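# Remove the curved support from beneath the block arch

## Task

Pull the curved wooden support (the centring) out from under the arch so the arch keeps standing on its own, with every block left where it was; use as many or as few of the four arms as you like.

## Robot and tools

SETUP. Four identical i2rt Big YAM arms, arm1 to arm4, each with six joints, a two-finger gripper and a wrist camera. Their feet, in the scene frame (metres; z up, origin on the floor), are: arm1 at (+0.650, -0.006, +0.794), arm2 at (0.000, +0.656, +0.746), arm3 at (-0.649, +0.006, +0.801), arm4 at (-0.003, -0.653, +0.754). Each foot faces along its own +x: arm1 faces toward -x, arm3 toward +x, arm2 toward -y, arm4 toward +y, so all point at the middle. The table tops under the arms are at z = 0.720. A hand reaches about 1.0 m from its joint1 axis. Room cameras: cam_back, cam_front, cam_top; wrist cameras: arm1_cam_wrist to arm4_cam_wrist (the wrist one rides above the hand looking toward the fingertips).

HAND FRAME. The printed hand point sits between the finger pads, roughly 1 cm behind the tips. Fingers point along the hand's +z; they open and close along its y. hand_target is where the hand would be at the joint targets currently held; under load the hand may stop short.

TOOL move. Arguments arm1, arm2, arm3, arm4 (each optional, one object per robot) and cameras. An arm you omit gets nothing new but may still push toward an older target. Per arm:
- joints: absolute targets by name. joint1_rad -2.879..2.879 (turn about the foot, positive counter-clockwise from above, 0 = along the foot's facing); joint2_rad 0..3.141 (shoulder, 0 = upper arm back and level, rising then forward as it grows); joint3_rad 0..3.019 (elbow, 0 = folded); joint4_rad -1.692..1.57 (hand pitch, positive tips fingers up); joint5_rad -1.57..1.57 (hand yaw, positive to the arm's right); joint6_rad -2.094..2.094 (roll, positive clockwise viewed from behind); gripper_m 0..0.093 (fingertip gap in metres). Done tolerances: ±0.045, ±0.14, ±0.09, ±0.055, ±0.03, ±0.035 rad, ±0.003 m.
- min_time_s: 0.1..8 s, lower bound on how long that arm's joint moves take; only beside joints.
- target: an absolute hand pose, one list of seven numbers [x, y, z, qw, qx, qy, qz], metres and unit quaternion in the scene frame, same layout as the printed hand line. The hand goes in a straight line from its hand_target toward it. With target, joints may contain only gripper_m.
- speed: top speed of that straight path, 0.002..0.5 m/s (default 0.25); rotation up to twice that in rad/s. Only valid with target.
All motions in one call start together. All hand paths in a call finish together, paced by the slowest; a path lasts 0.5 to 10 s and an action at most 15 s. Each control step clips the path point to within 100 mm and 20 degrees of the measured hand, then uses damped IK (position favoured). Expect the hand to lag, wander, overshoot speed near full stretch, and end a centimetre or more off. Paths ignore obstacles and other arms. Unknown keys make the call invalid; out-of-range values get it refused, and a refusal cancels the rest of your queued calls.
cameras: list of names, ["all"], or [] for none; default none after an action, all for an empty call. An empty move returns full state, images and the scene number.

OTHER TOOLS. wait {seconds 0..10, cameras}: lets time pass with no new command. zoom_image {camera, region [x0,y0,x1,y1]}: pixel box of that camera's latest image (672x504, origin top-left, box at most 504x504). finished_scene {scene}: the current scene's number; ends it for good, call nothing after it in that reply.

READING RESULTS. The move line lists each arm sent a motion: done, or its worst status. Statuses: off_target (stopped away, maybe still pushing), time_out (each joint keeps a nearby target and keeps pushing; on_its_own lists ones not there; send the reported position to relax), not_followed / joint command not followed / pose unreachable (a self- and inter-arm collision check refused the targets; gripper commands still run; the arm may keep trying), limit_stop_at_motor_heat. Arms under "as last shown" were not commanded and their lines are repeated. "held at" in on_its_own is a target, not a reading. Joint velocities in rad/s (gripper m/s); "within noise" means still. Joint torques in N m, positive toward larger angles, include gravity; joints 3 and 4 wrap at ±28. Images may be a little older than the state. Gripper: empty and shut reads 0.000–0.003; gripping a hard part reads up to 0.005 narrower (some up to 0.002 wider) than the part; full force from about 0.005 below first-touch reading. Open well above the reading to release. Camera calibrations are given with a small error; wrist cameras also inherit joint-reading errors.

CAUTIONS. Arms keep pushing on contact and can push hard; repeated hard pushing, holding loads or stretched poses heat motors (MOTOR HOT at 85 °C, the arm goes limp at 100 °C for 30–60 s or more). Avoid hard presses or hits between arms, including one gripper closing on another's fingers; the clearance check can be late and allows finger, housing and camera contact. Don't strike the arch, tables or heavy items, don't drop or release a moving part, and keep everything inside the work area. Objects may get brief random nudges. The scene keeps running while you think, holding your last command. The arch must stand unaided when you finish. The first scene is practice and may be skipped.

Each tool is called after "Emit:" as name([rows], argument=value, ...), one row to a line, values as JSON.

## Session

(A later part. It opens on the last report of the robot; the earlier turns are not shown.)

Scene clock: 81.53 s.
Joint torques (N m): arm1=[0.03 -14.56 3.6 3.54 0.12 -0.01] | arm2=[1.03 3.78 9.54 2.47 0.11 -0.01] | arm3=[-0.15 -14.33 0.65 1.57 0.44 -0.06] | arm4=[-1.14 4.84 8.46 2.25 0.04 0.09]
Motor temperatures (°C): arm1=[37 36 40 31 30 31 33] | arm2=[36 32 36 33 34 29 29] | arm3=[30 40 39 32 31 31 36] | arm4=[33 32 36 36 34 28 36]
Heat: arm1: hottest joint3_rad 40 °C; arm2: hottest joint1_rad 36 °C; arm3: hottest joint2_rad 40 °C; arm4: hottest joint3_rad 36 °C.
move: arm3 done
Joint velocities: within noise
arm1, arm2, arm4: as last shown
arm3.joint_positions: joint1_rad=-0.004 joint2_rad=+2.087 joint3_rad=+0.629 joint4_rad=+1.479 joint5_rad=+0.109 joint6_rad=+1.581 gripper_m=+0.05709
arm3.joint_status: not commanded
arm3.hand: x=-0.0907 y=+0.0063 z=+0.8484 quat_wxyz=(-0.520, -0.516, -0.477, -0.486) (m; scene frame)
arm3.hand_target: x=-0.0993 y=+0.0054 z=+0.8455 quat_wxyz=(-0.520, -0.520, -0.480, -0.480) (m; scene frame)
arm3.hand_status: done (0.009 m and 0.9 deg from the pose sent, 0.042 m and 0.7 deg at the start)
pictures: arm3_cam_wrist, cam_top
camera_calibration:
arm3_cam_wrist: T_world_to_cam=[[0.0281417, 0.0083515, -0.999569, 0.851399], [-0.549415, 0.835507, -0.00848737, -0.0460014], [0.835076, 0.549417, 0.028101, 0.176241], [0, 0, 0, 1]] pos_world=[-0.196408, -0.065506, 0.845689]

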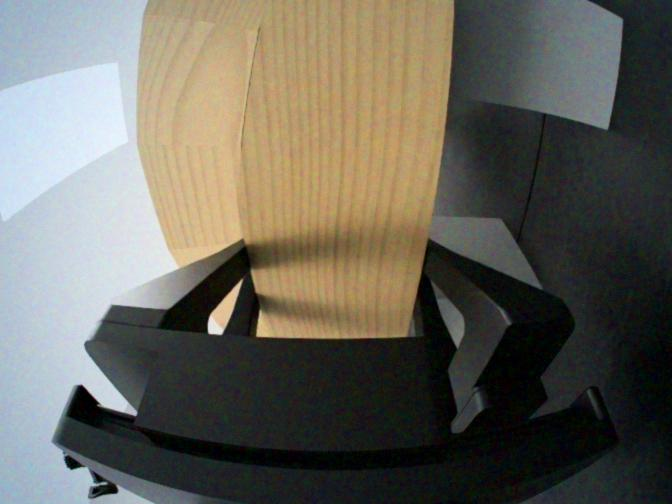

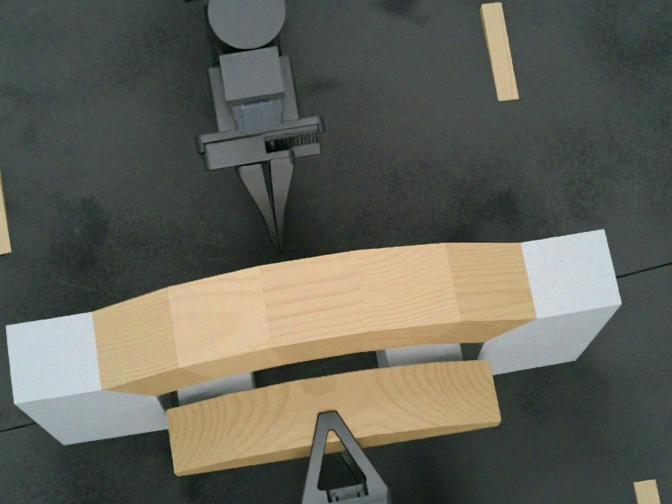

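Emit:
move(arm3={"target": [-0.15, 0.009, 0.87, 0.5196, 0.5196, 0.4796, 0.4796], "speed": 0.1}, cameras=["cam_top"])

Emit:
move(arm3={"target": [-0.24, 0.016, 0.95, 0.5196, 0.5196, 0.4796, 0.4796], "speed": 0.12}, cameras=["arm3_cam_wrist", "cam_top", "cam_back", "cam_front"])

Scene clock: 83.00 s.
Joint torques (N m): arm1=[0.15 -14.62 3.58 3.51 0.12 0] | arm2=[1.03 3.72 9.52 2.44 0.11 -0.02] | arm3=[0.62 -15.62 1.95 3.21 0.3 -0.08] | arm4=[-0.73 4.48 8.35 2.33 0.03 0.08]
Motor temperatures (°C): arm1=[37 36 40 31 30 31 33] | arm2=[36 32 36 33 34 29 29] | arm3=[30 40 39 32 31 31 37] | arm4=[33 32 36 36 34 28 36]
Heat: arm1: hottest joint3_rad 40 °C; arm2: hottest joint1_rad 36 °C; arm3: hottest joint2_rad 40 °C; arm4: hottest joint3_rad 36 °C.
move: arm3 off_target
Joint velocities: within noise
arm1, arm2, arm4: as last shown
arm3.joint_positions: joint1_rad=+0.003 joint2_rad=+2.020 joint3_rad=+0.446 joint4_rad=+1.488 joint5_rad=+0.129 joint6_rad=+1.584 gripper_m=+0.05709
arm3.joint_status: not commanded
arm3.hand: x=-0.1565 y=+0.0038 z=+0.8361 quat_wxyz=(-0.498, -0.544, -0.500, -0.454) (m; scene frame)
arm3.hand_target: x=-0.1507 y=+0.0087 z=+0.8690 quat_wxyz=(-0.519, -0.520, -0.479, -0.480) (m; scene frame)
arm3.hand_status: off_target (0.035 m and 5.3 deg from the pose sent, 0.063 m and 0.9 deg at the start)
pictures: cam_top

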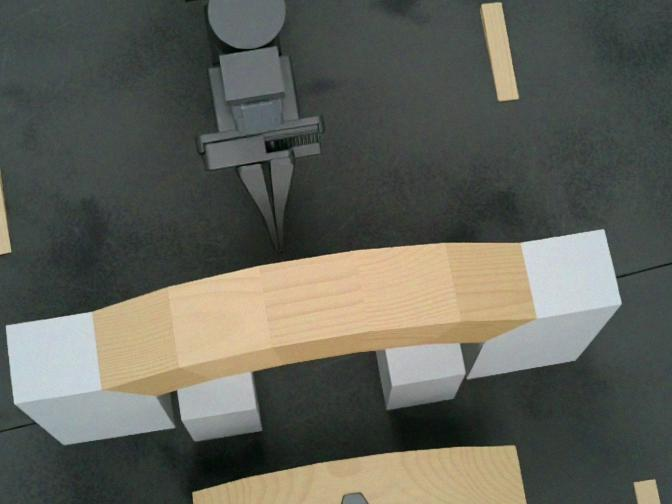

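Scene clock: 84.93 s.
Joint torques (N m): arm1=[0.15 -14.56 3.59 3.55 0.13 -0.01] | arm2=[1.2 3.96 9.48 2.44 0.11 -0.03] | arm3=[0.5 -9.52 4.94 1.72 0.29 -0.09] | arm4=[-0.79 4.19 8.29 2.41 0.05 0.06]
Motor temperatures (°C): arm1=[37 37 40 31 30 31 33] | arm2=[36 32 36 33 34 29 29] | arm3=[30 40 39 32 31 31 37] | arm4=[33 32 36 36 34 28 36]
Heat: arm1: hottest joint3_rad 40 °C; arm2: hottest joint1_rad 36 °C; arm3: hottest joint2_rad 40 °C; arm4: hottest joint3_rad 36 °C.
move: arm3 off_target
Joint velocities: within noise
arm1.joint_positions: joint1_rad=+0.034 joint2_rad=+1.809 joint3_rad=+0.727 joint4_rad=+0.785 joint5_rad=+0.087 joint6_rad=+0.025 gripper_m=+0.00014
arm1.joint_status: not commanded
arm1.hand: x=+0.0576 y=+0.0038 z=+0.8692 quat_wxyz=(-0.028, +0.802, -0.030, -0.596) (m; scene frame)
arm1.hand_target: x=+0.0599 y=+0.0002 z=+0.8798 quat_wxyz=(-0.024, +0.793, -0.032, -0.608) (m; scene frame)
arm1.hand_status: not commanded
arm2, arm4: as last shown
arm3.joint_positions: joint1_rad=+0.051 joint2_rad=+1.494 joint3_rad=+0.184 joint4_rad=+1.263 joint5_rad=+0.176 joint6_rad=+1.584 gripper_m=+0.05709
arm3.joint_status: not commanded
arm3.hand: x=-0.2430 y=+0.0118 z=+0.9304 quat_wxyz=(-0.508, -0.535, -0.491, -0.464) (m; scene frame)
arm3.hand_target: x=-0.2402 y=+0.0159 z=+0.9498 quat_wxyz=(-0.520, -0.520, -0.479, -0.480) (m; scene frame)
arm3.hand_status: off_target (0.020 m and 3.1 deg from the pose sent, 0.142 m and 5.3 deg at the start)
pictures: arm3_cam_wrist, cam_back, cam_front, cam_top
camera_calibration:
arm3_cam_wrist: T_world_to_cam=[[-0.0391603, 0.00555105, -0.999218, 0.920965], [-0.537241, 0.843036, 0.0257384, -0.162499], [0.842519, 0.537829, -0.0300313, 0.354158], [0, 0, 0, 1]] pos_world=[-0.349621, -0.0585958, 0.935062]

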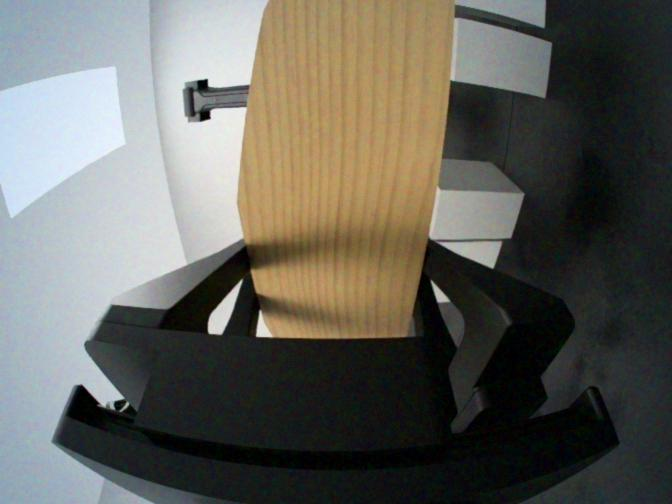

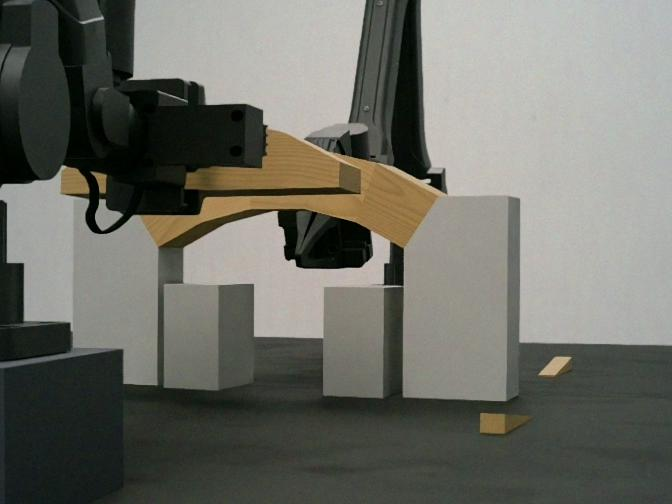

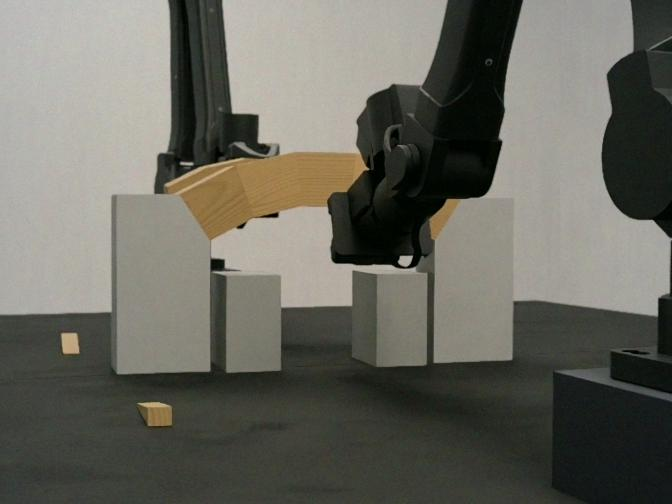

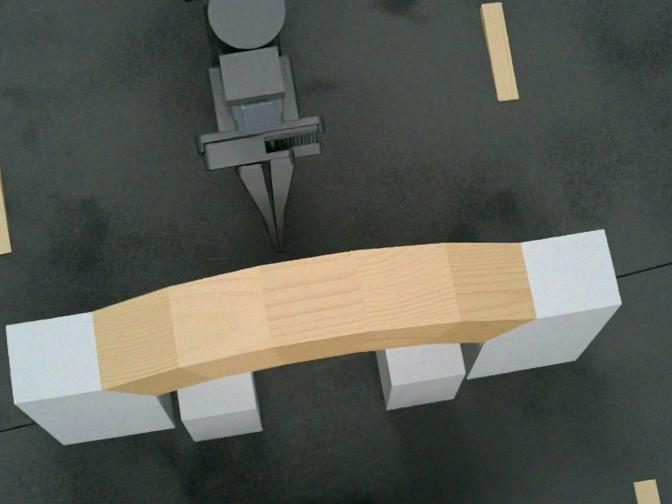

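Emit:
move(arm3={"target": [-0.225, 0.015, 0.95, 0.1901, 0.7099, 0.6551, 0.1755], "speed": 0.3})

Emit:
move(arm3={"target": [-0.22, 0.015, 0.88, 0, 0.735, 0.678, 0], "speed": 0.3}, cameras=["arm3_cam_wrist", "cam_back"])

Scene clock: 88.33 s.
Joint torques (N m): arm1=[0.09 -14.56 3.62 3.55 0.13 0] | arm2=[1.26 3.96 9.48 2.44 0.1 -0.01] | arm3=[-1.08 -7.06 17.13 0.43 0.19 0.14] | arm4=[-1.03 4.78 8.29 2.24 0.09 0.06]
Motor temperatures (°C): arm1=[37 37 40 31 30 31 33] | arm2=[36 32 36 33 34 29 29] | arm3=[30 40 40 32 31 31 37] | arm4=[33 32 36 36 34 28 36]
Heat: arm1: hottest joint3_rad 40 °C; arm2: hottest joint1_rad 36 °C; arm3: hottest joint2_rad 40 °C; arm4: hottest joint3_rad 36 °C.
move: arm3 off_target
Joint velocities: within noise
arm1, arm2, arm4: as last shown
arm3.joint_positions: joint1_rad=+0.016 joint2_rad=+1.176 joint3_rad=+0.722 joint4_rad=-0.667 joint5_rad=+0.058 joint6_rad=+1.671 gripper_m=+0.05709
arm3.joint_status: not commanded
arm3.hand: x=-0.2586 y=+0.0171 z=+0.9133 quat_wxyz=(-0.166, -0.709, -0.669, -0.146) (m; scene frame)
arm3.hand_target: x=-0.2281 y=+0.0148 z=+0.9509 quat_wxyz=(-0.191, -0.710, -0.655, -0.176) (m; scene frame)
arm3.hand_status: off_target (0.050 m and 4.7 deg from the pose sent, 0.027 m and 56.9 deg at the start)
pictures: none

Scene clock: 90.13 s.
Joint torques (N m): arm1=[0.15 -14.51 3.59 3.54 0.13 -0.02] | arm2=[1.38 3.9 9.54 2.45 0.1 -0.01] | arm3=[-1.2 -12.04 14.26 -0.76 0.11 0.07] | arm4=[-1.32 4.37 8.24 2.37 0.04 0.1]
Motor temperatures (°C): arm1=[37 37 39 31 30 31 33] | arm2=[36 32 37 33 34 29 29] | arm3=[30 40 41 32 31 31 37] | arm4=[33 32 36 36 34 28 36]
Heat: arm1: hottest joint3_rad 39 °C; arm2: hottest joint3_rad 37 °C; arm3: hottest joint3_rad 41 °C; arm4: hottest joint3_rad 36 °C.
move: arm3 off_target
Joint velocities: within noise
arm1, arm2, arm4: as last shown
arm3.joint_positions: joint1_rad=-0.009 joint2_rad=+1.565 joint3_rad=+1.012 joint4_rad=-1.063 joint5_rad=-0.003 joint6_rad=+1.671 gripper_m=+0.05709
arm3.joint_status: not commanded
arm3.hand: x=-0.2478 y=+0.0181 z=+0.8590 quat_wxyz=(+0.017, -0.732, -0.681, +0.021) (m; scene frame)
arm3.hand_target: x=-0.2215 y=+0.0150 z=+0.8804 quat_wxyz=(+0.000, -0.735, -0.678, +0.000) (m; scene frame)
arm3.hand_status: off_target (0.035 m and 3.1 deg from the pose sent, 0.051 m and 25.6 deg at the start)
pictures: arm3_cam_wrist, cam_back
camera_calibration:
arm3_cam_wrist: T_world_to_cam=[[-0.996325, 0.0760777, 0.0393423, -0.281179], [0.0843976, 0.793856, 0.602221, -0.50876], [0.0145835, 0.603328, -0.79736, 0.805459], [0, 0, 0, 1]] pos_world=[-0.248954, -0.0606829, 0.959689]

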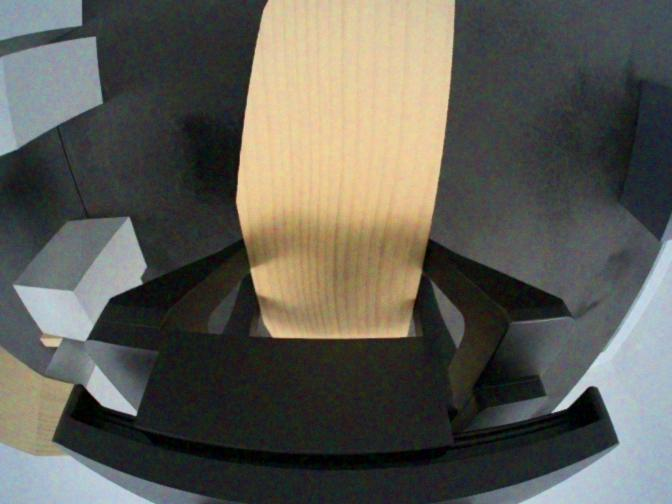

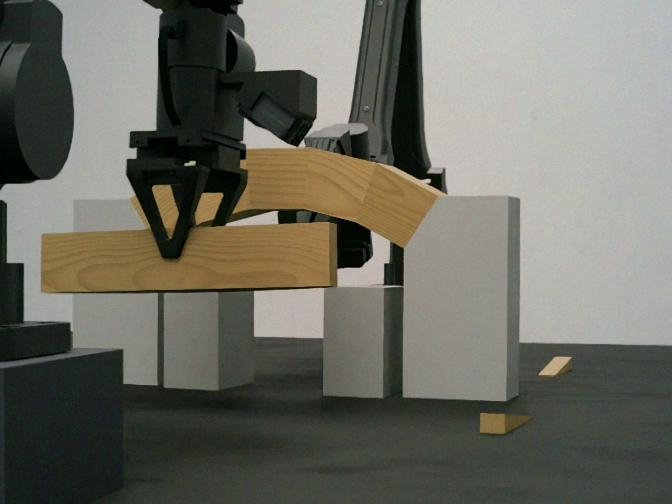

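Emit:
move(arm3={"target": [-0.22, 0.013, 0.806, 0, 0.735, 0.678, 0], "speed": 0.2})

Emit:
move(arm3={"target": [-0.22, 0.013, 0.786, 0, 0.735, 0.678, 0], "speed": 0.04}, cameras=["arm3_cam_wrist", "cam_back"])

Scene clock: 91.63 s.
Joint torques (N m): arm1=[0.15 -14.51 3.6 3.55 0.13 -0.01] | arm2=[1.2 3.72 9.46 2.41 0.1 -0.02] | arm3=[-1.08 -14.45 8.91 0.13 0.12 0.03] | arm4=[-1.2 4.72 8.24 2.39 0.06 0.08]
Motor temperatures (°C): arm1=[37 37 39 31 30 31 33] | arm2=[36 32 37 33 34 29 29] | arm3=[30 40 41 32 31 31 37] | arm4=[33 32 36 36 34 28 35]
Heat: arm1: hottest joint3_rad 39 °C; arm2: hottest joint3_rad 37 °C; arm3: hottest joint3_rad 41 °C; arm4: hottest joint3_rad 36 °C.
move: arm3 off_target
Joint velocities: within noise
arm1: as last shown
arm2.joint_positions: joint1_rad=-0.491 joint2_rad=+0.571 joint3_rad=+1.396 joint4_rad=-1.145 joint5_rad=+0.158 joint6_rad=+0.378 gripper_m=+0.09396
arm2.joint_status: not commanded
arm2.hand: x=-0.1424 y=+0.4717 z=+1.3418 quat_wxyz=(-0.330, -0.780, -0.216, +0.486) (m; scene frame)
arm2.hand_target: x=-0.1404 y=+0.4751 z=+1.3501 quat_wxyz=(-0.336, -0.774, -0.213, +0.492) (m; scene frame)
arm2.hand_status: not commanded
arm3.joint_positions: joint1_rad=-0.012 joint2_rad=+1.690 joint3_rad=+0.981 joint4_rad=-0.885 joint5_rad=-0.004 joint6_rad=+1.671 gripper_m=+0.05709
arm3.joint_status: not commanded
arm3.hand: x=-0.2309 y=+0.0170 z=+0.7996 quat_wxyz=(+0.009, -0.733, -0.680, +0.012) (m; scene frame)
arm3.hand_target: x=-0.2202 y=+0.0130 z=+0.8061 quat_wxyz=(+0.000, -0.735, -0.678, +0.000) (m; scene frame)
arm3.hand_status: off_target (0.013 m and 1.8 deg from the pose sent, 0.060 m and 3.1 deg at the start)
arm4.joint_positions: joint1_rad=-0.377 joint2_rad=+0.615 joint3_rad=+1.493 joint4_rad=-1.274 joint5_rad=+0.157 joint6_rad=-0.616 gripper_m=+0.09396
arm4.joint_status: not commanded
arm4.hand: x=+0.0978 y=-0.4603 z=+1.3602 quat_wxyz=(-0.554, +0.623, -0.545, -0.090) (m; scene frame)
arm4.hand_target: x=+0.0963 y=-0.4637 z=+1.3683 quat_wxyz=(-0.562, +0.618, -0.542, -0.093) (m; scene frame)
arm4.hand_status: not commanded
pictures: none

Scene clock: 92.87 s.
Joint torques (N m): arm1=[0.15 -14.51 3.63 3.51 0.13 -0.01] | arm2=[1.08 3.72 9.47 2.47 0.09 -0.02] | arm3=[-1.14 -13.39 7.99 0.18 0.11 0.03] | arm4=[-1.2 4.48 8.2 2.37 0.08 0.04]
Motor temperatures (°C): arm1=[37 37 39 31 30 31 33] | arm2=[36 32 37 33 34 29 29] | arm3=[30 40 41 32 30 31 37] | arm4=[33 32 36 36 34 28 35]
Heat: arm1: hottest joint3_rad 39 °C; arm2: hottest joint3_rad 37 °C; arm3: hottest joint3_rad 41 °C; arm4: hottest joint3_rad 36 °C.
move: arm3 done
Joint velocities: within noise
arm1, arm2, arm4: as last shown
arm3.joint_positions: joint1_rad=-0.012 joint2_rad=+1.721 joint3_rad=+0.970 joint4_rad=-0.831 joint5_rad=-0.004 joint6_rad=+1.671 gripper_m=+0.05709
arm3.joint_status: not commanded
arm3.hand: x=-0.2273 y=+0.0169 z=+0.7841 quat_wxyz=(+0.005, -0.733, -0.680, +0.008) (m; scene frame)
arm3.hand_target: x=-0.2200 y=+0.0131 z=+0.7862 quat_wxyz=(+0.000, -0.735, -0.678, +0.000) (m; scene frame)
arm3.hand_status: done (0.009 m and 1.1 deg from the pose sent, 0.018 m and 1.8 deg at the start)
pictures: arm3_cam_wrist, cam_back
camera_calibration:
arm3_cam_wrist: T_world_to_cam=[[-0.996878, 0.0788293, 0.00448115, -0.23065], [0.0654213, 0.792879, 0.605857, -0.471706], [0.0442063, 0.604259, -0.795561, 0.751446], [0, 0, 0, 1]] pos_world=[-0.232289, -0.0618803, 0.88464]

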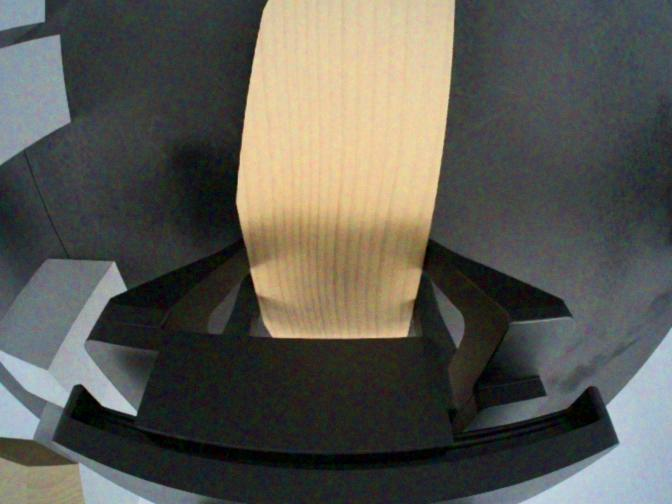

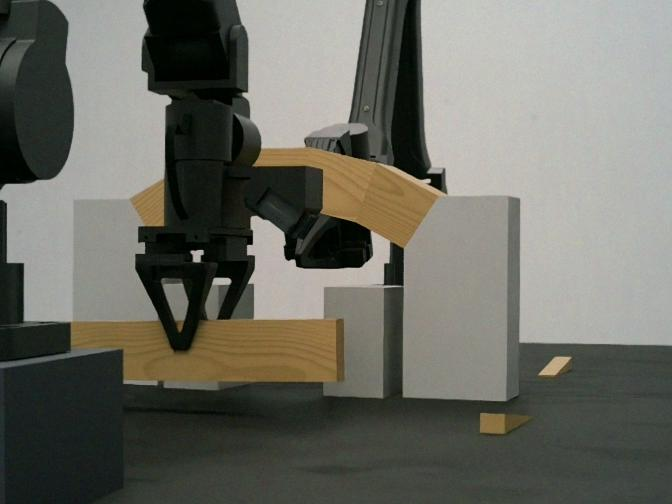

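Emit:
move(arm3={"target": [-0.22, 0.011, 0.774, 0, 0.735, 0.678, 0], "speed": 0.04})

Emit:
move(arm3={"target": [-0.22, 0.011, 0.768, 0, 0.735, 0.678, 0], "speed": 0.02}, cameras=["arm3_cam_wrist", "cam_back"])

Scene clock: 94.13 s.
Joint torques (N m): arm1=[0.15 -14.45 3.62 3.51 0.13 -0.02] | arm2=[1.2 3.78 9.46 2.37 0.11 -0.02] | arm3=[-1.08 -13.39 7.71 0.17 0.11 -0.02] | arm4=[-1.08 4.31 8.27 2.22 0.08 0.06]
Motor temperatures (°C): arm1=[37 37 39 31 30 31 33] | arm2=[36 32 37 33 34 29 29] | arm3=[30 40 41 32 30 31 37] | arm4=[33 32 36 36 34 28 35]
Heat: arm1: hottest joint3_rad 39 °C; arm2: hottest joint3_rad 37 °C; arm3: hottest joint3_rad 41 °C; arm4: hottest joint3_rad 36 °C.
move: arm3 done
Joint velocities: within noise
arm1, arm2, arm4: as last shown
arm3.joint_positions: joint1_rad=-0.017 joint2_rad=+1.743 joint3_rad=+0.963 joint4_rad=-0.799 joint5_rad=-0.004 joint6_rad=+1.671 gripper_m=+0.05709
arm3.joint_status: not commanded
arm3.hand: x=-0.2266 y=+0.0150 z=+0.7730 quat_wxyz=(+0.004, -0.734, -0.679, +0.007) (m; scene frame)
arm3.hand_target: x=-0.2200 y=+0.0110 z=+0.7741 quat_wxyz=(+0.000, -0.735, -0.678, +0.000) (m; scene frame)
arm3.hand_status: done (0.008 m and 1.0 deg from the pose sent, 0.014 m and 1.2 deg at the start)
pictures: none

Scene clock: 95.10 s.
Joint torques (N m): arm1=[0.15 -14.56 3.6 3.56 0.12 0] | arm2=[1.08 3.66 9.47 2.48 0.1 -0.02] | arm3=[-0.97 -13.39 7.3 0.25 0.12 -0.02] | arm4=[-0.73 4.72 8.14 2.29 0.04 0.11]
Motor temperatures (°C): arm1=[37 37 39 31 30 31 33] | arm2=[36 32 37 33 34 29 29] | arm3=[30 40 41 32 30 31 37] | arm4=[33 32 36 36 34 28 35]
Heat: arm1: hottest joint3_rad 39 °C; arm2: hottest joint3_rad 37 °C; arm3: hottest joint3_rad 41 °C; arm4: hottest joint3_rad 36 °C.
move: arm3 done
Joint velocities: within noise
arm1, arm2, arm4: as last shown
arm3.joint_positions: joint1_rad=-0.017 joint2_rad=+1.754 joint3_rad=+0.963 joint4_rad=-0.783 joint5_rad=-0.004 joint6_rad=+1.671 gripper_m=+0.05709
arm3.joint_status: not commanded
arm3.hand: x=-0.2244 y=+0.0150 z=+0.7686 quat_wxyz=(+0.003, -0.734, -0.679, +0.005) (m; scene frame)
arm3.hand_target: x=-0.2200 y=+0.0110 z=+0.7681 quat_wxyz=(+0.000, -0.735, -0.678, +0.000) (m; scene frame)
arm3.hand_status: done (0.006 m and 0.7 deg from the pose sent, 0.009 m and 1.0 deg at the start)
pictures: arm3_cam_wrist, cam_back
camera_calibration:
arm3_cam_wrist: T_world_to_cam=[[-0.996514, 0.0833728, -0.00280027, -0.221845], [0.0645958, 0.792453, 0.606502, -0.461568], [0.0527848, 0.604207, -0.795077, 0.741701], [0, 0, 0, 1]] pos_world=[-0.230407, -0.0638745, 0.86903]

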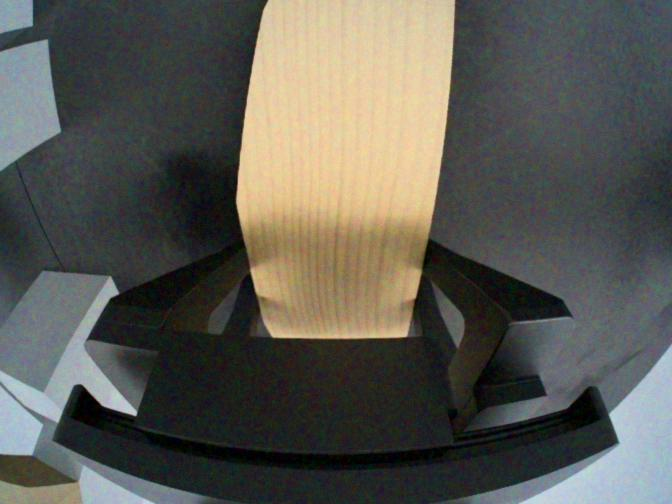

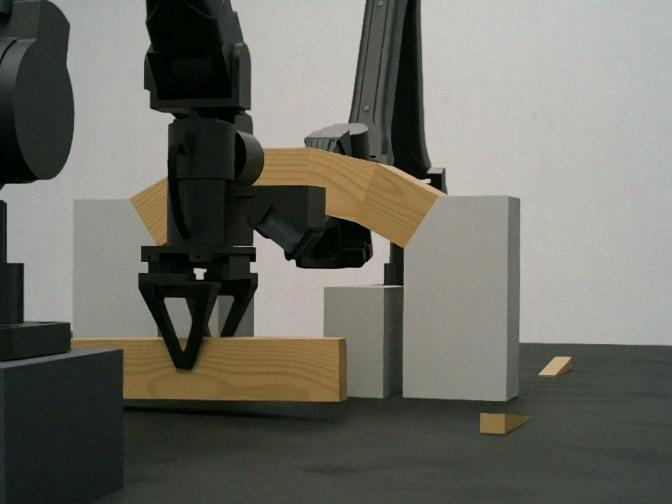

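Emit:
move(arm3={"target": [-0.22, 0.011, 0.762, 0, 0.735, 0.678, 0], "speed": 0.02})

Emit:
move(arm3={"target": [-0.22, 0.011, 0.756, 0, 0.735, 0.678, 0], "speed": 0.02}, cameras=["arm3_cam_wrist", "cam_back"])

Scene clock: 96.20 s.
Joint torques (N m): arm1=[0.09 -14.51 3.6 3.54 0.13 -0.01] | arm2=[1.26 3.78 9.46 2.43 0.1 -0.01] | arm3=[-1.03 -13.45 7.36 0.18 0.11 -0.01] | arm4=[-0.97 5.07 8.29 2.21 0.04 0.09]
Motor temperatures (°C): arm1=[37 37 39 31 30 31 33] | arm2=[36 32 37 33 34 29 29] | arm3=[30 40 41 32 30 31 37] | arm4=[33 32 36 36 34 28 35]
Heat: arm1: hottest joint3_rad 39 °C; arm2: hottest joint3_rad 37 °C; arm3: hottest joint3_rad 41 °C; arm4: hottest joint3_rad 36 °C.
move: arm3 done
Joint velocities: within noise
arm1, arm2, arm4: as last shown
arm3.joint_positions: joint1_rad=-0.017 joint2_rad=+1.767 joint3_rad=+0.956 joint4_rad=-0.767 joint5_rad=-0.004 joint6_rad=+1.671 gripper_m=+0.05709
arm3.joint_status: not commanded
arm3.hand: x=-0.2260 y=+0.0149 z=+0.7618 quat_wxyz=(+0.004, -0.734, -0.679, +0.006) (m; scene frame)
arm3.hand_target: x=-0.2202 y=+0.0110 z=+0.7621 quat_wxyz=(+0.000, -0.735, -0.678, +0.000) (m; scene frame)
arm3.hand_status: done (0.007 m and 0.9 deg from the pose sent, 0.009 m and 0.7 deg at the start)
pictures: none

Scene clock: 97.17 s.
Joint torques (N m): arm1=[0.03 -14.56 3.6 3.55 0.13 -0.01] | arm2=[1.14 3.78 9.55 2.47 0.09 -0.03] | arm3=[-0.91 -13.1 7.02 0.28 0.21 -0.01] | arm4=[-1.26 4.54 8.14 2.3 0.06 0.05]
Motor temperatures (°C): arm1=[37 37 39 31 30 31 33] | arm2=[36 32 37 33 34 29 29] | arm3=[30 40 41 32 30 31 37] | arm4=[33 32 36 36 34 28 35]
Heat: arm1: hottest joint3_rad 39 °C; arm2: hottest joint3_rad 37 °C; arm3: hottest joint3_rad 41 °C; arm4: hottest joint3_rad 36 °C.
move: arm3 done
Joint velocities: within noise
arm1.joint_positions: joint1_rad=+0.034 joint2_rad=+1.809 joint3_rad=+0.727 joint4_rad=+0.785 joint5_rad=+0.087 joint6_rad=+0.025 gripper_m=+0.00014
arm1.joint_status: not commanded
arm1.hand: x=+0.0576 y=+0.0038 z=+0.8692 quat_wxyz=(-0.028, +0.802, -0.030, -0.596) (m; scene frame)
arm1.hand_target: x=+0.0599 y=+0.0002 z=+0.8798 quat_wxyz=(-0.024, +0.793, -0.032, -0.608) (m; scene frame)
arm1.hand_status: not commanded
arm2, arm4: as last shown
arm3.joint_positions: joint1_rad=-0.017 joint2_rad=+1.775 joint3_rad=+0.956 joint4_rad=-0.754 joint5_rad=-0.006 joint6_rad=+1.670 gripper_m=+0.05709
arm3.joint_status: not commanded
arm3.hand: x=-0.2239 y=+0.0152 z=+0.7586 quat_wxyz=(+0.003, -0.734, -0.679, +0.003) (m; scene frame)
arm3.hand_target: x=-0.2202 y=+0.0111 z=+0.7560 quat_wxyz=(+0.000, -0.735, -0.678, +0.000) (m; scene frame)
arm3.hand_status: done (0.006 m and 0.5 deg from the pose sent, 0.009 m and 0.8 deg at the start)
pictures: arm3_cam_wrist, cam_back
camera_calibration:
arm3_cam_wrist: T_world_to_cam=[[-0.996533, 0.0830361, -0.00519426, -0.219645], [0.0627424, 0.79105, 0.608526, -0.457641], [0.0546385, 0.60609, -0.793517, 0.732782], [0, 0, 0, 1]] pos_world=[-0.230208, -0.0638767, 0.85882]

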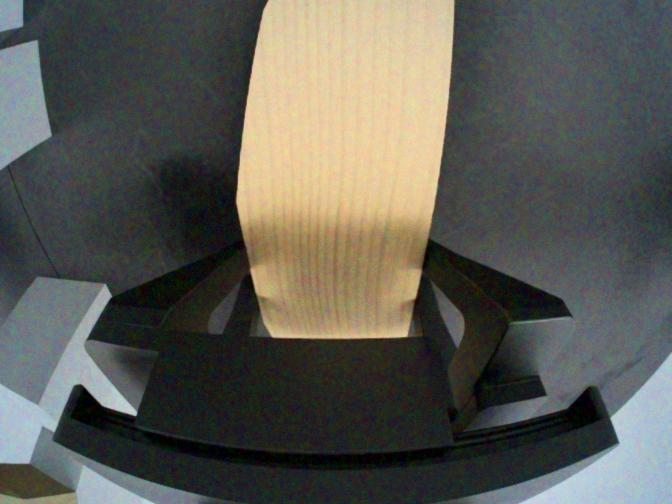

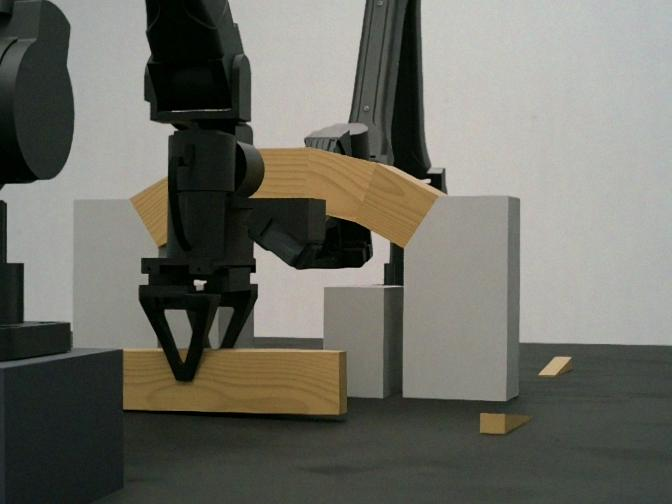

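Emit:
move(arm3={"target": [-0.22, 0.011, 0.752, 0, 0.735, 0.678, 0], "speed": 0.02}, cameras=["cam_back"])

Emit:
move(arm3={"joints": {"gripper_m": 0.064}, "target": [-0.22, 0.011, 0.754, 0, 0.735, 0.678, 0]})

Emit:
move(arm3={"joints": {"gripper_m": 0.09}}, cameras=["arm3_cam_wrist", "cam_back"])

Scene clock: 98.37 s.
Joint torques (N m): arm1=[0.03 -14.56 3.62 3.58 0.13 -0.01] | arm2=[1.32 3.72 9.5 2.41 0.1 -0.02] | arm3=[-0.97 -12.69 6.82 0.42 0.32 0.03] | arm4=[-1.38 4.78 8.18 2.25 0.08 0.06]
Motor temperatures (°C): arm1=[37 37 39 31 30 31 33] | arm2=[36 32 37 33 34 29 29] | arm3=[30 40 41 32 30 31 37] | arm4=[33 32 36 36 34 28 35]
Heat: arm1: hottest joint3_rad 39 °C; arm2: hottest joint3_rad 37 °C; arm3: hottest joint3_rad 41 °C; arm4: hottest joint3_rad 36 °C.
move: arm3 done
Joint velocities: within noise
arm1, arm2, arm4: as last shown
arm3.joint_positions: joint1_rad=-0.018 joint2_rad=+1.778 joint3_rad=+0.956 joint4_rad=-0.746 joint5_rad=-0.009 joint6_rad=+1.667 gripper_m=+0.05709
arm3.joint_status: not commanded
arm3.hand: x=-0.2226 y=+0.0155 z=+0.7573 quat_wxyz=(+0.002, -0.733, -0.680, +0.001) (m; scene frame)
arm3.hand_target: x=-0.2203 y=+0.0110 z=+0.7520 quat_wxyz=(+0.000, -0.735, -0.678, +0.000) (m; scene frame)
arm3.hand_status: done (0.007 m and 0.4 deg from the pose sent, 0.009 m and 0.5 deg at the start)
pictures: cam_back

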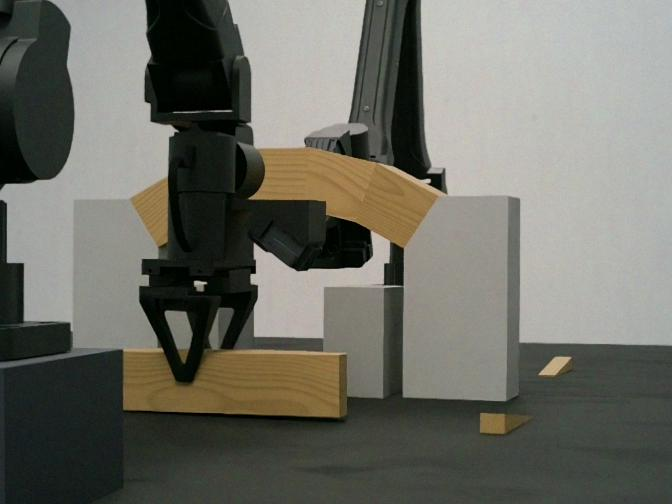

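Scene clock: 99.33 s.
Joint torques (N m): arm1=[0.09 -14.51 3.6 3.55 0.13 -0.01] | arm2=[1.03 3.78 9.47 2.45 0.1 -0.02] | arm3=[-1.14 -13.1 6.93 0.06 0.32 0.04] | arm4=[-0.67 4.89 8.2 2.35 0.05 0.1]
Motor temperatures (°C): arm1=[37 37 39 31 30 31 33] | arm2=[36 32 37 33 34 29 29] | arm3=[30 41 41 32 30 31 37] | arm4=[33 32 36 36 34 28 35]
Heat: arm1: hottest joint3_rad 39 °C; arm2: hottest joint3_rad 37 °C; arm3: hottest joint2_rad 41 °C; arm4: hottest joint3_rad 36 °C.
move: arm3 done
Joint velocities: within noise
arm1, arm2, arm4: as last shown
arm3.joint_positions: joint1_rad=-0.018 joint2_rad=+1.778 joint3_rad=+0.956 joint4_rad=-0.742 joint5_rad=-0.009 joint6_rad=+1.667 gripper_m=+0.06394
arm3.joint_status: all done
arm3.hand: x=-0.2218 y=+0.0155 z=+0.7570 quat_wxyz=(+0.001, -0.733, -0.680, +0.000) (m; scene frame)
arm3.hand_target: x=-0.2202 y=+0.0110 z=+0.7539 quat_wxyz=(+0.000, -0.735, -0.678, +0.000) (m; scene frame)
arm3.hand_status: done (0.006 m and 0.4 deg from the pose sent, 0.006 m and 0.4 deg at the start)
pictures: none

Scene clock: 99.93 s.
Joint torques (N m): arm1=[0.26 -14.56 3.59 3.49 0.13 -0.01] | arm2=[1.2 3.72 9.52 2.47 0.11 -0.02] | arm3=[-0.97 -13.16 6.97 0.1 0.32 0.04] | arm4=[-1.32 4.25 8.18 2.28 0.05 0.06]
Motor temperatures (°C): arm1=[37 37 39 31 30 31 33] | arm2=[36 32 37 33 34 29 29] | arm3=[30 41 41 32 30 31 37] | arm4=[33 32 36 36 34 28 35]
Heat: arm1: hottest joint3_rad 39 °C; arm2: hottest joint3_rad 37 °C; arm3: hottest joint2_rad 41 °C; arm4: hottest joint3_rad 36 °C.
move: arm3 done
Joint velocities: within noise
arm1: as last shown
arm2.joint_positions: joint1_rad=-0.491 joint2_rad=+0.571 joint3_rad=+1.396 joint4_rad=-1.145 joint5_rad=+0.158 joint6_rad=+0.378 gripper_m=+0.09396
arm2.joint_status: not commanded
arm2.hand: x=-0.1424 y=+0.4717 z=+1.3418 quat_wxyz=(-0.330, -0.780, -0.216, +0.486) (m; scene frame)
arm2.hand_target: x=-0.1404 y=+0.4751 z=+1.3501 quat_wxyz=(-0.336, -0.774, -0.213, +0.492) (m; scene frame)
arm2.hand_status: not commanded
arm3.joint_positions: joint1_rad=-0.018 joint2_rad=+1.778 joint3_rad=+0.956 joint4_rad=-0.742 joint5_rad=-0.009 joint6_rad=+1.667 gripper_m=+0.08982
arm3.joint_status: all done
arm3.hand: x=-0.2218 y=+0.0155 z=+0.7570 quat_wxyz=(+0.001, -0.733, -0.680, +0.000) (m; scene frame)
arm3.hand_target: x=-0.2202 y=+0.0110 z=+0.7539 quat_wxyz=(+0.000, -0.735, -0.678, +0.000) (m; scene frame)
arm3.hand_status: not commanded
arm4.joint_positions: joint1_rad=-0.377 joint2_rad=+0.615 joint3_rad=+1.493 joint4_rad=-1.274 joint5_rad=+0.157 joint6_rad=-0.616 gripper_m=+0.09396
arm4.joint_status: not commanded
arm4.hand: x=+0.0978 y=-0.4603 z=+1.3602 quat_wxyz=(-0.554, +0.623, -0.545, -0.090) (m; scene frame)
arm4.hand_target: x=+0.0963 y=-0.4637 z=+1.3683 quat_wxyz=(-0.562, +0.618, -0.542, -0.093) (m; scene frame)
arm4.hand_status: not commanded
pictures: arm3_cam_wrist, cam_back
camera_calibration:
arm3_cam_wrist: T_world_to_cam=[[-0.99675, 0.0795793, -0.012546, -0.211925], [0.055339, 0.7895, 0.611251, -0.460762], [0.058548, 0.608569, -0.791338, 0.730434], [0, 0, 0, 1]] pos_world=[-0.228503, -0.0638833, 0.857002]

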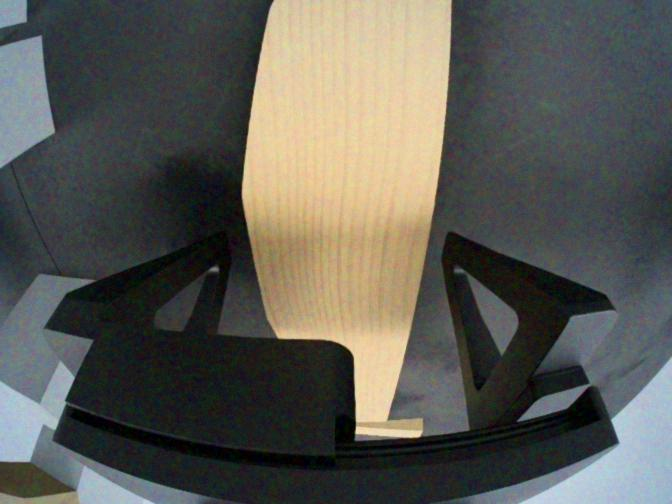

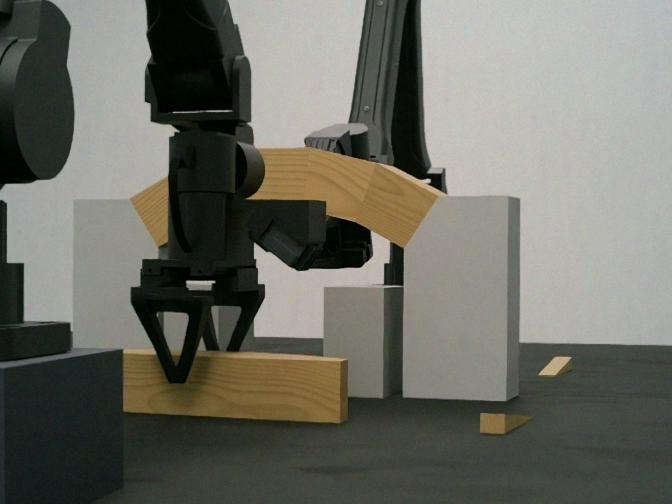

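Emit:
move(arm3={"target": [-0.22, 0.011, 0.90, 0, 0.735, 0.678, 0], "speed": 0.2}, cameras=["cam_top"])

Emit:
finished_scene(scene=1)

Scene clock: 101.60 s.
Joint torques (N m): arm1=[0.09 -14.62 3.59 3.55 0.13 -0.01] | arm2=[0.97 3.84 9.44 2.51 0.11 -0.02] | arm3=[-1.03 -13.16 12.75 -0.81 0.33 0.01] | arm4=[-0.62 4.78 8.4 2.24 0.04 0.09]
Motor temperatures (°C): arm1=[37 38 39 31 30 31 33] | arm2=[36 32 37 33 34 29 29] | arm3=[30 41 41 32 30 31 37] | arm4=[33 32 36 36 34 28 35]
Heat: arm1: hottest joint3_rad 39 °C; arm2: hottest joint3_rad 37 °C; arm3: hottest joint2_rad 41 °C; arm4: hottest joint3_rad 36 °C.
move: arm3 off_target
Joint velocities: within noise
arm1, arm2, arm4: as last shown
arm3.joint_positions: joint1_rad=-0.019 joint2_rad=+1.552 joint3_rad=+1.063 joint4_rad=-1.119 joint5_rad=-0.009 joint6_rad=+1.667 gripper_m=+0.08992
arm3.joint_status: not commanded
arm3.hand: x=-0.2379 y=+0.0155 z=+0.8813 quat_wxyz=(+0.015, -0.733, -0.679, +0.016) (m; scene frame)
arm3.hand_target: x=-0.2209 y=+0.0109 z=+0.9001 quat_wxyz=(+0.000, -0.735, -0.678, +0.000) (m; scene frame)
arm3.hand_status: off_target (0.026 m and 2.5 deg from the pose sent, 0.143 m and 0.4 deg at the start)
pictures: cam_top

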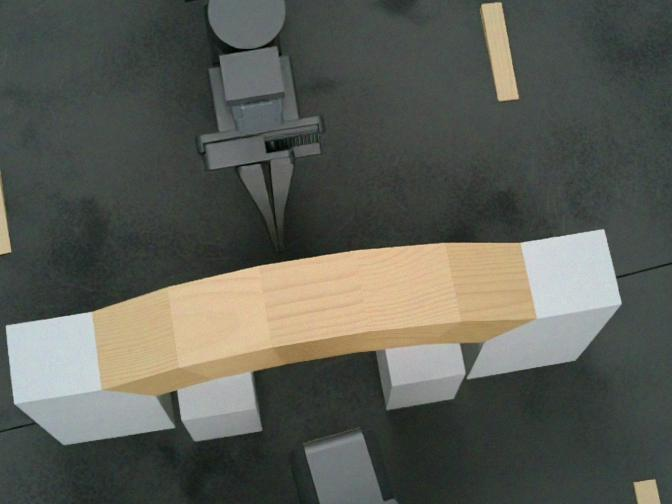

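The scene is finished: the task was done.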